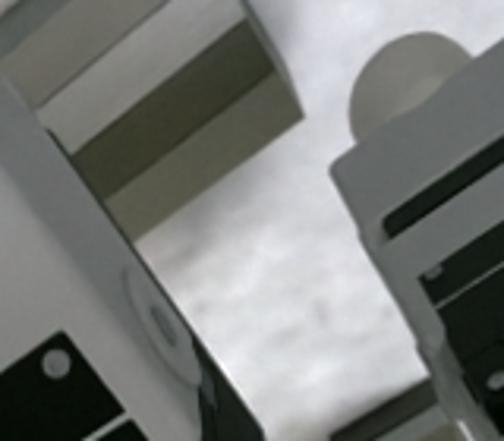

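Request:
execute_actions(
  actions=[
    [[0,0.0,-0.042,0,0,0,0.754,-0.05,0.576,0.696,-0.57,0.678,0.226,0.168,-0.48,0,0.576,0.696,0.754,0.05,0.576,0.696,0.3,-0.9,0,0,0,0,0,0,0.754,0,0.576,0.696,0.714,0.678,0.226,0.168,0.754,0,0.576,0.696,0.754,0,0.576,0.696,0.4,-0.6]],
    [[0,0.0,-0.0355,0,0,0,0.754,-0.05,0.576,0.696,-0.57,0.678,0.226,0.168,-0.48,0,0.576,0.696,0.754,0.05,0.576,0.696,0.3,-0.9,0,0,0,0,0,0,0.754,0,0.576,0.696,0.714,0.678,0.226,0.168,0.754,0,0.576,0.696,0.754,0,0.576,0.696,0.4,-0.6]],
  ],
  cameras=["cam_left_wrist"],
)

Request:
zoom_image(
  camera="cam_left_wrist",
  region=[460, 0, 620, 140],
)

Scene clock: 270.17 s.
left_arm: end_effector_position=(+0.2158, +0.0236, +0.1231) hand_goal=(+0.754, -0.050, +0.576, +0.696, -0.570, +0.678, +0.226, +0.168, -0.480, +0.000, +0.576, +0.696, +0.754, +0.050, +0.576, +0.696) hand_measured=(+0.752, -0.052, +0.576, +0.698, -0.570, +0.678, +0.222, +0.168, -0.464, +0.000, +0.576, +0.696, +0.752, +0.052, +0.576, +0.696) hand_current_ma=(-10, -7, +1, +5, -3, -3, -18, -1, +72, -2, +3, +0, -9, +4, +2, +3) hand_state=(goal, goal, goal, goal, goal, goal, goal, goal, goal, goal, goal, goal, goal, goal, goal, goal) hand_current_limit=0.30 hand_speed=-0.90 end_effector_quat_wxyz=(-0.003, +0.998, +0.067, +0.003) | right_arm: end_effector_position=(+0.3933, -0.2006, +0.3760) hand_goal=(+0.754, +0.000, +0.576, +0.696, +0.714, +0.678, +0.226, +0.168, +0.754, +0.000, +0.576, +0.696, +0.754, +0.000, +0.576, +0.696) hand_measured=(+0.762, +0.000, +0.576, +0.696, +0.720, +0.678, +0.226, +0.168, +0.762, +0.000, +0.576, +0.696, +0.764, +0.000, +0.576, +0.696) hand_current_ma=(+14, +0, +0, +0, +9, -1, +0, +0, +12, +0, +0, +0, +15, +0, +0, +0) hand_state=(goal, goal, goal, goal, goal, goal, goal, goal, goal, goal, goal, goal, goal, goal, goal, goal) hand_current_limit=0.40 hand_speed=-0.60 end_effector_quat_wxyz=(+0.566, +0.764, +0.058, +0.304)
Joint positions: left_arm=[0.523 0.897 0.638 -1.303 -0.002 1.959] | right_arm=[-0.048 1.113 0.738 0.078 0.932 0.658]
Joint torques (N m): left_arm=[1.67 -3.96 7.83 0.62 0.37 0.15] | right_arm=[-1.08 -6.42 11.06 2.3 0.33 0.08]
Heat: left arm: hottest elbow 39 °C; right arm: hottest elbow 41 °C.
Hand target: left_arm +0.2144, +0.0243, +0.1185; +0.000, +0.998, +0.065, +0.000 | right_arm +0.3996, -0.2024, +0.3959; +0.567, +0.755, +0.040, +0.326
Off the commanded pose: left_arm 0.005 m, 1 deg | right_arm 0.021 m, 3 deg.
Step readings (end_effector_position of left_arm | right_arm):
0: (+0.2154, +0.0233, +0.1698) | (+0.3933, -0.2006, +0.3760)
1: (+0.2154, +0.0233, +0.1697) | (+0.3933, -0.2006, +0.3760)
2: (+0.2159, +0.0236, +0.1683) | (+0.3933, -0.2006, +0.3760)
4: (+0.2167, +0.0241, +0.1622) | (+0.3933, -0.2006, +0.3760)
8: (+0.2134, +0.0223, +0.1483) | (+0.3933, -0.2006, +0.3760)
15: (+0.2151, +0.0232, +0.1443) | (+0.3933, -0.2006, +0.3760)
16: (+0.2152, +0.0233, +0.1442) | (+0.3933, -0.2006, +0.3760)
17: (+0.2160, +0.0237, +0.1431) | (+0.3933, -0.2006, +0.3760)
19: (+0.2170, +0.0243, +0.1385) | (+0.3933, -0.2006, +0.3760)
23: (+0.2144, +0.0228, +0.1268) | (+0.3933, -0.2006, +0.3760)
30: (+0.2155, +0.0234, +0.1231) | (+0.3933, -0.2006, +0.3760)
camera_calibration:
cam_left_wrist: T_world_to_cam=[[-0.852818, 0.518544, -0.0617467, 0.150958], [0.312744, 0.601853, 0.734823, -0.221587], [0.4182, 0.607359, -0.675443, 0.102069], [0, 0, 0, 1]] pos_world=[0.155355, -0.00690791, 0.24109]
Images, in order (width x height): cam_left_wrist 896x504.

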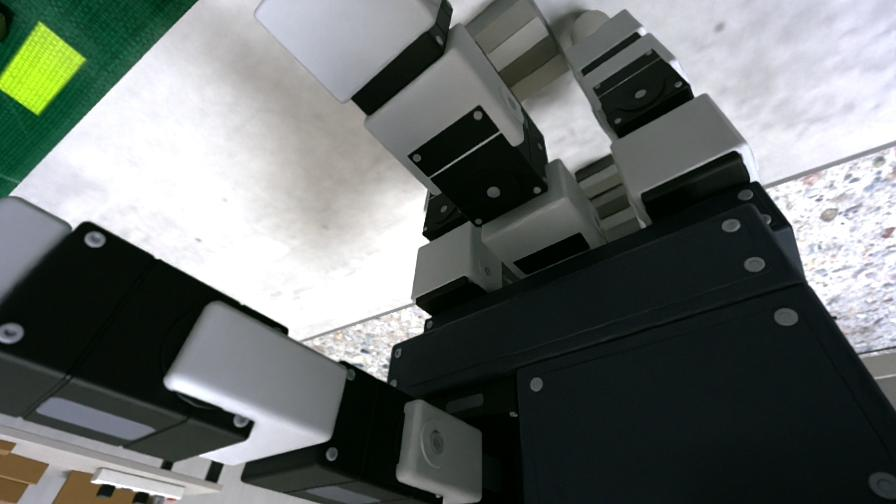

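Scaled by 3.150.

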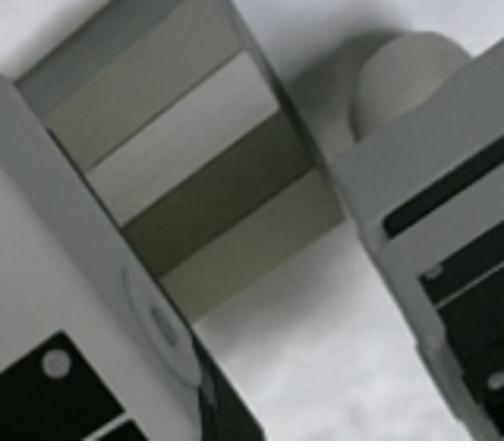

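Request:
execute_actions(
  actions=[
    [[0,0.0,0,0,0,0,0.754,-0.24,0.576,0.696,-0.57,0.678,0.226,0.168,-0.48,0,0.576,0.696,0.754,0.24,0.576,0.696,0.3,-0.92,0,0,0,0,0,0,0.754,0,0.576,0.696,0.714,0.678,0.226,0.168,0.754,0,0.576,0.696,0.754,0,0.576,0.696,0.4,-0.6]],
    [[0,0.0,0,0,0,0,0.754,-0.24,0.576,0.696,-0.57,0.678,0.226,0.168,-0.48,0,0.576,0.696,0.754,0.24,0.576,0.696,0.3,-0.92,0,0,0,0,0,0,0.754,0,0.576,0.696,0.714,0.678,0.226,0.168,0.754,0,0.576,0.696,0.754,0,0.576,0.696,0.4,-0.6]],
  ],
  cameras=["cam_left_wrist"],
)

Request:
zoom_image(
  camera="cam_left_wrist",
  region=[460, 0, 620, 140],
)

Scene clock: 271.83 s.
left_arm: end_effector_position=(+0.2159, +0.0236, +0.1231) hand_goal=(+0.754, -0.240, +0.576, +0.696, -0.570, +0.678, +0.226, +0.168, -0.480, +0.000, +0.576, +0.696, +0.754, +0.240, +0.576, +0.696) hand_measured=(+0.752, -0.166, +0.576, +0.698, -0.570, +0.678, +0.222, +0.168, -0.464, +0.000, +0.576, +0.696, +0.752, +0.142, +0.576, +0.696) hand_current_ma=(-10, +291, +1, +5, -3, -3, -18, -1, +72, -2, +3, +0, -9, -357, +2, +3) hand_state=(goal, blocked, goal, goal, goal, goal, goal, goal, goal, goal, goal, goal, goal, blocked, goal, goal) hand_current_limit=0.30 hand_speed=-0.92 end_effector_quat_wxyz=(-0.003, +0.998, +0.067, +0.004) | right_arm: end_effector_position=(+0.3933, -0.2006, +0.3760) hand_goal=(+0.754, +0.000, +0.576, +0.696, +0.714, +0.678, +0.226, +0.168, +0.754, +0.000, +0.576, +0.696, +0.754, +0.000, +0.576, +0.696) hand_measured=(+0.762, +0.000, +0.576, +0.696, +0.720, +0.678, +0.226, +0.168, +0.762, +0.000, +0.576, +0.696, +0.764, +0.000, +0.576, +0.696) hand_current_ma=(+14, +0, +0, +0, +9, -1, +0, +0, +12, +0, +0, +0, +15, +0, +0, +0) hand_state=(goal, goal, goal, goal, goal, goal, goal, goal, goal, goal, goal, goal, goal, goal, goal, goal) hand_current_limit=0.40 hand_speed=-0.60 end_effector_quat_wxyz=(+0.566, +0.764, +0.058, +0.304)
Joint positions: left_arm=[0.523 0.897 0.638 -1.302 -0.002 1.959] | right_arm=[-0.048 1.113 0.738 0.078 0.932 0.658]
Joint torques (N m): left_arm=[1.49 -3.96 7.75 0.75 0.35 0.17] | right_arm=[-1.03 -6.42 11.07 2.3 0.33 0.08]
Heat: left arm: hottest elbow 38 °C; right arm: hottest elbow 41 °C.
Hand target: left_arm +0.2145, +0.0243, +0.1186; -0.001, +0.998, +0.065, +0.001 | right_arm +0.3996, -0.2024, +0.3959; +0.567, +0.755, +0.040, +0.326
Off the commanded pose: left_arm 0.005 m, 1 deg | right_arm 0.021 m, 3 deg.
Step readings (end_effector_position of left_arm | right_arm):
0: (+0.2159, +0.0237, +0.1231) | (+0.3933, -0.2006, +0.3760)
1: (+0.2159, +0.0237, +0.1231) | (+0.3933, -0.2006, +0.3760)
2: (+0.2159, +0.0237, +0.1231) | (+0.3933, -0.2006, +0.3760)
4: (+0.2159, +0.0237, +0.1231) | (+0.3933, -0.2006, +0.3760)
8: (+0.2159, +0.0237, +0.1231) | (+0.3933, -0.2006, +0.3760)
15: (+0.2159, +0.0237, +0.1231) | (+0.3933, -0.2006, +0.3760)
16: (+0.2159, +0.0237, +0.1231) | (+0.3933, -0.2006, +0.3760)
17: (+0.2159, +0.0237, +0.1231) | (+0.3933, -0.2006, +0.3760)
19: (+0.2159, +0.0236, +0.1231) | (+0.3933, -0.2006, +0.3760)
23: (+0.2159, +0.0236, +0.1231) | (+0.3933, -0.2006, +0.3760)
30: (+0.2159, +0.0236, +0.1231) | (+0.3933, -0.2006, +0.3760)
camera_calibration:
cam_left_wrist: T_world_to_cam=[[-0.852803, 0.518509, -0.0622475, 0.151162], [0.312341, 0.601943, 0.73492, -0.221579], [0.418532, 0.6073, -0.67529, 0.101938], [0, 0, 0, 1]] pos_world=[0.155455, -0.00690803, 0.24109]
Images, in order (width x height): cam_left_wrist 896x504.

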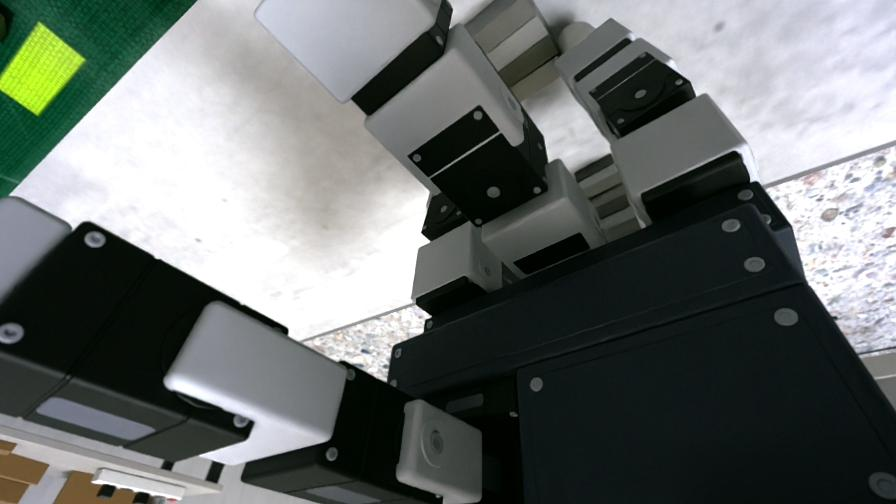

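Scaled by 3.150.

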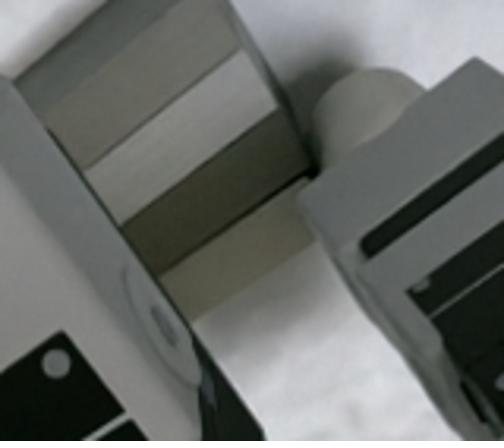

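Request:
execute_actions(
  actions=[
    [[0.0242,0.0157,0.0396,0.0095,-0.0147,0,0.754,-0.24,0.576,0.696,-0.57,0.678,0.226,0.168,-0.48,0,0.576,0.696,0.754,0.24,0.576,0.696,0.35,-0.93,0,0,0,0,0,0,0.754,0,0.576,0.696,0.714,0.678,0.226,0.168,0.754,0,0.576,0.696,0.754,0,0.576,0.696,0.4,-0.6]],
    [[0.003,0,0.05,0,0,0,0.754,-0.24,0.576,0.696,-0.57,0.678,0.226,0.168,-0.48,0,0.576,0.696,0.754,0.24,0.576,0.696,0.35,-0.93,0,0,0,0,0,0,0.754,0,0.576,0.696,0.714,0.678,0.226,0.168,0.754,0,0.576,0.696,0.754,0,0.576,0.696,0.4,-0.6]],
    [[0.004,-0.02,0.045,0,0,0,0.754,-0.24,0.576,0.696,-0.57,0.678,0.226,0.168,-0.48,0,0.576,0.696,0.754,0.24,0.576,0.696,0.35,-0.93,0,0,0,0,0,0,0.754,0,0.576,0.696,0.714,0.678,0.226,0.168,0.754,0,0.576,0.696,0.754,0,0.576,0.696,0.4,-0.6]],
  ],
  cameras=["cam_left_wrist"],
)

Request:
zoom_image(
  camera="cam_left_wrist",
  region=[460, 0, 620, 140],
)

Scene clock: 273.90 s.
left_arm: end_effector_position=(+0.2206, +0.0168, +0.1782) hand_goal=(+0.754, -0.240, +0.576, +0.696, -0.570, +0.678, +0.226, +0.168, -0.480, +0.000, +0.576, +0.696, +0.754, +0.240, +0.576, +0.696) hand_measured=(+0.754, -0.166, +0.576, +0.698, -0.570, +0.678, +0.222, +0.168, -0.464, +0.000, +0.576, +0.696, +0.752, +0.144, +0.576, +0.696) hand_current_ma=(-3, +291, +1, +5, -3, -3, -18, -1, +72, -2, +3, +0, -7, -371, +2, +3) hand_state=(goal, blocked, goal, goal, goal, goal, goal, goal, goal, goal, goal, goal, goal, blocked, goal, goal) hand_current_limit=0.35 hand_speed=-0.93 end_effector_quat_wxyz=(-0.003, +0.998, +0.063, +0.003) | right_arm: end_effector_position=(+0.3933, -0.2006, +0.3760) hand_goal=(+0.754, +0.000, +0.576, +0.696, +0.714, +0.678, +0.226, +0.168, +0.754, +0.000, +0.576, +0.696, +0.754, +0.000, +0.576, +0.696) hand_measured=(+0.762, +0.000, +0.576, +0.696, +0.720, +0.678, +0.226, +0.168, +0.762, +0.000, +0.576, +0.696, +0.764, +0.000, +0.576, +0.696) hand_current_ma=(+14, +0, +0, +0, +9, -1, +0, +0, +12, +0, +0, +0, +15, +0, +0, +0) hand_state=(goal, goal, goal, goal, goal, goal, goal, goal, goal, goal, goal, goal, goal, goal, goal, goal) hand_current_limit=0.40 hand_speed=-0.60 end_effector_quat_wxyz=(+0.566, +0.764, +0.058, +0.304)
Joint positions: left_arm=[0.483 0.87 0.771 -1.463 -0.002 1.928] | right_arm=[-0.048 1.113 0.738 0.078 0.932 0.658]
Joint torques (N m): left_arm=[0.15 -4.95 12.81 -0.08 0.17 -0.11] | right_arm=[-0.97 -6.48 11.04 2.32 0.33 0.09]
Heat: left arm: hottest elbow 39 °C; right arm: hottest elbow 41 °C.
Hand target: left_arm +0.2331, +0.0218, +0.1992; -0.014, +0.997, +0.065, +0.024 | right_arm +0.3996, -0.2024, +0.3959; +0.567, +0.755, +0.040, +0.326
Off the commanded pose: left_arm 0.025 m, 3 deg | right_arm 0.021 m, 3 deg.
Step readings (end_effector_position of left_arm | right_arm):
0: (+0.2159, +0.0236, +0.1231) | (+0.3933, -0.2006, +0.3760)
1: (+0.2159, +0.0236, +0.1231) | (+0.3933, -0.2006, +0.3760)
2: (+0.2159, +0.0236, +0.1231) | (+0.3933, -0.2006, +0.3760)
4: (+0.2159, +0.0236, +0.1231) | (+0.3933, -0.2006, +0.3760)
8: (+0.2159, +0.0236, +0.1231) | (+0.3933, -0.2006, +0.3760)
15: (+0.2159, +0.0236, +0.1231) | (+0.3933, -0.2006, +0.3760)
16: (+0.2159, +0.0236, +0.1233) | (+0.3933, -0.2006, +0.3760)
17: (+0.2154, +0.0234, +0.1243) | (+0.3933, -0.2006, +0.3760)
19: (+0.2145, +0.0228, +0.1296) | (+0.3933, -0.2006, +0.3760)
23: (+0.2184, +0.0252, +0.1436) | (+0.3933, -0.2006, +0.3760)
30: (+0.2201, +0.0261, +0.1510) | (+0.3933, -0.2006, +0.3760)
31: (+0.2197, +0.0259, +0.1512) | (+0.3933, -0.2006, +0.3760)
32: (+0.2188, +0.0253, +0.1521) | (+0.3933, -0.2006, +0.3760)
34: (+0.2167, +0.0221, +0.1567) | (+0.3933, -0.2006, +0.3760)
38: (+0.2182, +0.0175, +0.1699) | (+0.3933, -0.2006, +0.3760)
45: (+0.2209, +0.0170, +0.1782) | (+0.3933, -0.2006, +0.3760)
camera_calibration:
cam_left_wrist: T_world_to_cam=[[-0.848036, 0.526313, -0.0618763, 0.160802], [0.318331, 0.599275, 0.734531, -0.260594], [0.423674, 0.603212, -0.675748, 0.140326], [0, 0, 0, 1]] pos_world=[0.159868, -0.0131108, 0.29619]
Images, in order (width x height): cam_left_wrist 896x504.

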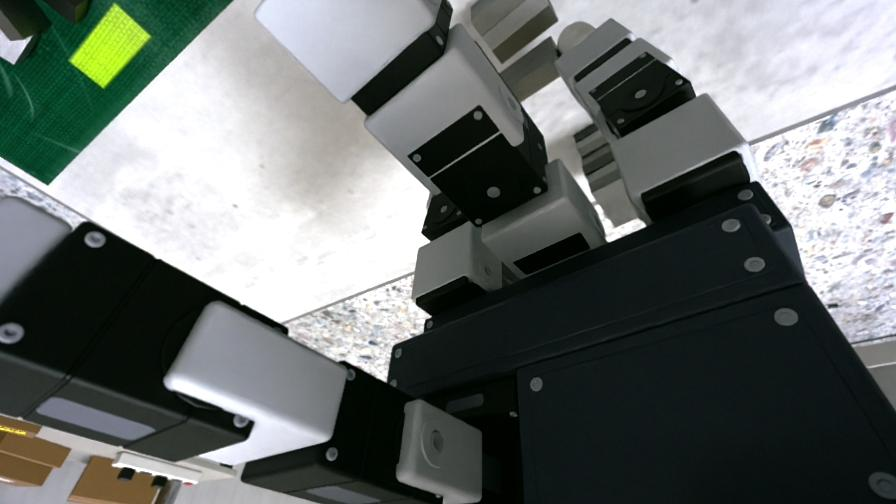

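Scaled by 3.150.

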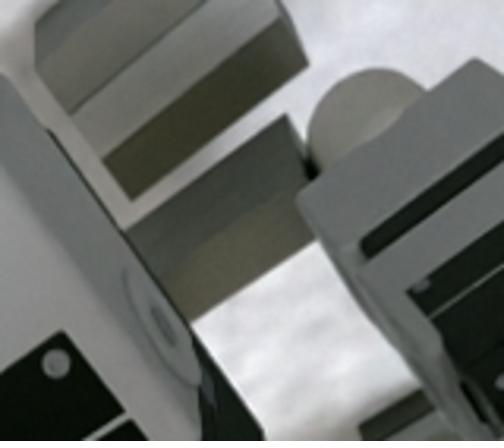

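Request:
execute_actions(
  actions=[
    [[0,-0.1125,0.007,-0.0024,0.0037,-0.0104,0.754,-0.24,0.576,0.696,-0.57,0.678,0.226,0.168,-0.48,0,0.576,0.696,0.754,0.24,0.576,0.696,0.35,-0.93,0,0,0,0,0,0,0.754,0,0.576,0.696,0.714,0.678,0.226,0.168,0.754,0,0.576,0.696,0.754,0,0.576,0.696,0.4,-0.6]],
    [[-0.0157,-0.125,0,-0.0024,0.0037,-0.0104,0.754,-0.24,0.576,0.696,-0.57,0.678,0.226,0.168,-0.48,0,0.576,0.696,0.754,0.24,0.576,0.696,0.35,-0.93,0,0,0,0,0,0,0.754,0,0.576,0.696,0.714,0.678,0.226,0.168,0.754,0,0.576,0.696,0.754,0,0.576,0.696,0.4,-0.6]],
    [[-0.0365,-0.125,0,-0.0014,0.0025,-0.0105,0.754,-0.24,0.576,0.696,-0.57,0.678,0.226,0.168,-0.48,0,0.576,0.696,0.754,0.24,0.576,0.696,0.35,-0.93,0,0,0,0,0,0,0.754,0,0.576,0.696,0.714,0.678,0.226,0.168,0.754,0,0.576,0.696,0.754,0,0.576,0.696,0.4,-0.6]],
    [[-0.0467,-0.12,-0.0067,-0.0013,0.0025,-0.0105,0.754,-0.24,0.576,0.696,-0.57,0.678,0.226,0.168,-0.48,0,0.576,0.696,0.754,0.24,0.576,0.696,0.35,-0.93,0,0,0,0,0,0,0.754,0,0.576,0.696,0.714,0.678,0.226,0.168,0.754,0,0.576,0.696,0.754,0,0.576,0.696,0.4,-0.6]],
    [[-0.0417,-0.1117,-0.005,-0.0013,0.0025,-0.0105,0.754,-0.24,0.576,0.696,-0.57,0.678,0.226,0.168,-0.48,0,0.576,0.696,0.754,0.24,0.576,0.696,0.35,-0.93,0,0,0,0,0,0,0.754,0,0.576,0.696,0.714,0.678,0.226,0.168,0.754,0,0.576,0.696,0.754,0,0.576,0.696,0.4,-0.6]],
    [[-0.0283,-0.0903,0,0,0,0,0.754,-0.24,0.576,0.696,-0.57,0.678,0.226,0.168,-0.48,0,0.576,0.696,0.754,0.24,0.576,0.696,0.35,-0.93,0,0,0,0,0,0,0.754,0,0.576,0.696,0.714,0.678,0.226,0.168,0.754,0,0.576,0.696,0.754,0,0.576,0.696,0.4,-0.6]],
  ],
  cameras=["cam_left_wrist"],
)

Request:
zoom_image(
  camera="cam_left_wrist",
  region=[460, 0, 620, 140],
)

Scene clock: 278.20 s.
left_arm: end_effector_position=(+0.1230, -0.3688, +0.1742) hand_goal=(+0.754, -0.240, +0.576, +0.696, -0.570, +0.678, +0.226, +0.168, -0.480, +0.000, +0.576, +0.696, +0.754, +0.240, +0.576, +0.696) hand_measured=(+0.750, -0.166, +0.576, +0.698, -0.570, +0.678, +0.222, +0.168, -0.464, +0.000, +0.576, +0.696, +0.752, +0.144, +0.576, +0.696) hand_current_ma=(-12, +291, +0, +5, +1, -3, -18, -1, +72, -1, +3, +0, -9, -371, +0, +3) hand_state=(goal, blocked, goal, goal, goal, goal, goal, goal, goal, goal, goal, goal, goal, blocked, goal, goal) hand_current_limit=0.35 hand_speed=-0.93 end_effector_quat_wxyz=(-0.023, +0.999, -0.023, -0.010) | right_arm: end_effector_position=(+0.3933, -0.2006, +0.3760) hand_goal=(+0.754, +0.000, +0.576, +0.696, +0.714, +0.678, +0.226, +0.168, +0.754, +0.000, +0.576, +0.696, +0.754, +0.000, +0.576, +0.696) hand_measured=(+0.762, +0.000, +0.576, +0.696, +0.720, +0.678, +0.226, +0.168, +0.762, +0.000, +0.576, +0.696, +0.764, +0.000, +0.576, +0.696) hand_current_ma=(+14, +0, +0, +0, +9, -1, +0, +0, +12, +0, +0, +0, +15, +0, +0, +0) hand_state=(goal, goal, goal, goal, goal, goal, goal, goal, goal, goal, goal, goal, goal, goal, goal, goal) hand_current_limit=0.40 hand_speed=-0.60 end_effector_quat_wxyz=(+0.566, +0.764, +0.058, +0.304)
Joint positions: left_arm=[-1.215 1.18 0.967 -1.406 0.001 0.402] | right_arm=[-0.048 1.113 0.738 0.078 0.932 0.658]
Joint torques (N m): left_arm=[0.67 -8.7 13.14 0.61 0.02 -0.08] | right_arm=[-1.08 -6.36 11.07 2.32 0.33 0.09]
Heat: left arm: hottest elbow 39 °C; right arm: hottest elbow 41 °C.
Hand target: left_arm +0.1318, -0.3889, +0.1965; +0.000, +1.000, -0.017, +0.001 | right_arm +0.3996, -0.2024, +0.3959; +0.567, +0.755, +0.040, +0.326
Off the commanded pose: left_arm 0.031 m, 3 deg | right_arm 0.021 m, 3 deg.
Step readings (end_effector_position of left_arm | right_arm):
0: (+0.2206, +0.0168, +0.1782) | (+0.3933, -0.2006, +0.3760)
1: (+0.2207, +0.0163, +0.1783) | (+0.3933, -0.2006, +0.3760)
2: (+0.2207, +0.0141, +0.1784) | (+0.3933, -0.2006, +0.3760)
4: (+0.2207, -0.0014, +0.1812) | (+0.3933, -0.2006, +0.3760)
8: (+0.2175, -0.0359, +0.1890) | (+0.3933, -0.2006, +0.3760)
15: (+0.2199, -0.0464, +0.1887) | (+0.3933, -0.2006, +0.3760)
16: (+0.2204, -0.0471, +0.1887) | (+0.3933, -0.2006, +0.3760)
17: (+0.2206, -0.0497, +0.1886) | (+0.3933, -0.2006, +0.3760)
19: (+0.2185, -0.0677, +0.1900) | (+0.3933, -0.2006, +0.3760)
23: (+0.2089, -0.1058, +0.1933) | (+0.3933, -0.2006, +0.3760)
30: (+0.2106, -0.1180, +0.1908) | (+0.3933, -0.2006, +0.3760)
31: (+0.2111, -0.1188, +0.1905) | (+0.3933, -0.2006, +0.3760)
32: (+0.2111, -0.1217, +0.1904) | (+0.3933, -0.2006, +0.3760)
34: (+0.2043, -0.1402, +0.1915) | (+0.3933, -0.2006, +0.3760)
38: (+0.1834, -0.1768, +0.1918) | (+0.3933, -0.2006, +0.3760)
45: (+0.1839, -0.1865, +0.1821) | (+0.3933, -0.2006, +0.3760)
46: (+0.1844, -0.1870, +0.1815) | (+0.3933, -0.2006, +0.3760)
47: (+0.1836, -0.1895, +0.1809) | (+0.3933, -0.2006, +0.3760)
49: (+0.1732, -0.2056, +0.1800) | (+0.3933, -0.2006, +0.3760)
53: (+0.1499, -0.2394, +0.1786) | (+0.3933, -0.2006, +0.3760)
60: (+0.1572, -0.2510, +0.1760) | (+0.3933, -0.2006, +0.3760)
61: (+0.1579, -0.2516, +0.1761) | (+0.3933, -0.2006, +0.3760)
62: (+0.1579, -0.2539, +0.1762) | (+0.3933, -0.2006, +0.3760)
64: (+0.1500, -0.2689, +0.1768) | (+0.3933, -0.2006, +0.3760)
68: (+0.1309, -0.3043, +0.1768) | (+0.3933, -0.2006, +0.3760)
75: (+0.1360, -0.3154, +0.1729) | (+0.3933, -0.2006, +0.3760)
76: (+0.1365, -0.3156, +0.1729) | (+0.3933, -0.2006, +0.3760)
77: (+0.1367, -0.3169, +0.1731) | (+0.3933, -0.2006, +0.3760)
79: (+0.1328, -0.3281, +0.1745) | (+0.3933, -0.2006, +0.3760)
83: (+0.1204, -0.3593, +0.1768) | (+0.3933, -0.2006, +0.3760)
90: (+0.1217, -0.3691, +0.1742) | (+0.3933, -0.2006, +0.3760)
camera_calibration:
cam_left_wrist: T_world_to_cam=[[-0.746598, 0.665089, -0.0157471, 0.311422], [0.435115, 0.506072, 0.744691, -0.0459767], [0.503255, 0.549133, -0.667223, 0.380372], [0, 0, 0, 1]] pos_world=[0.0610882, -0.39273, 0.292935]
Images, in order (width x height): cam_left_wrist 896x504.

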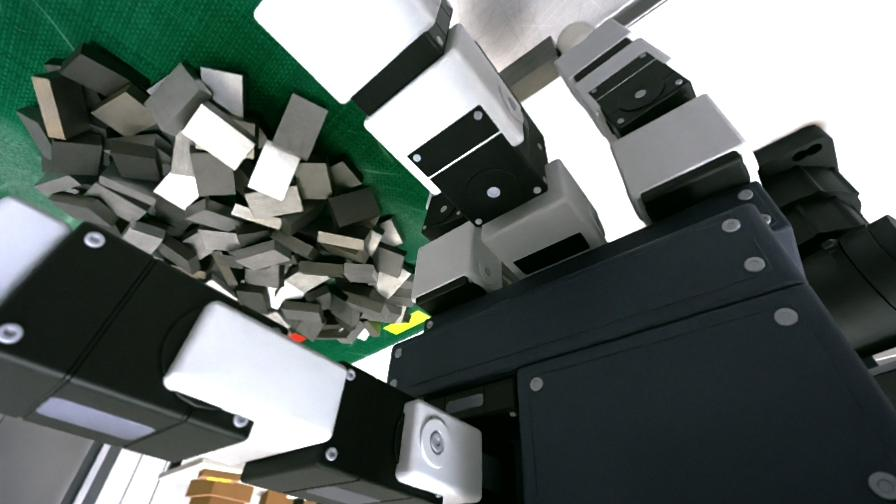

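Scaled by 3.150.

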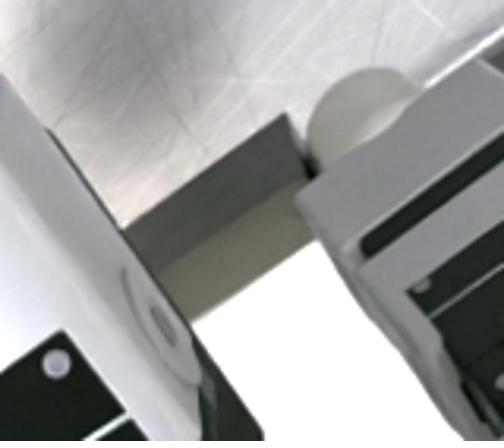

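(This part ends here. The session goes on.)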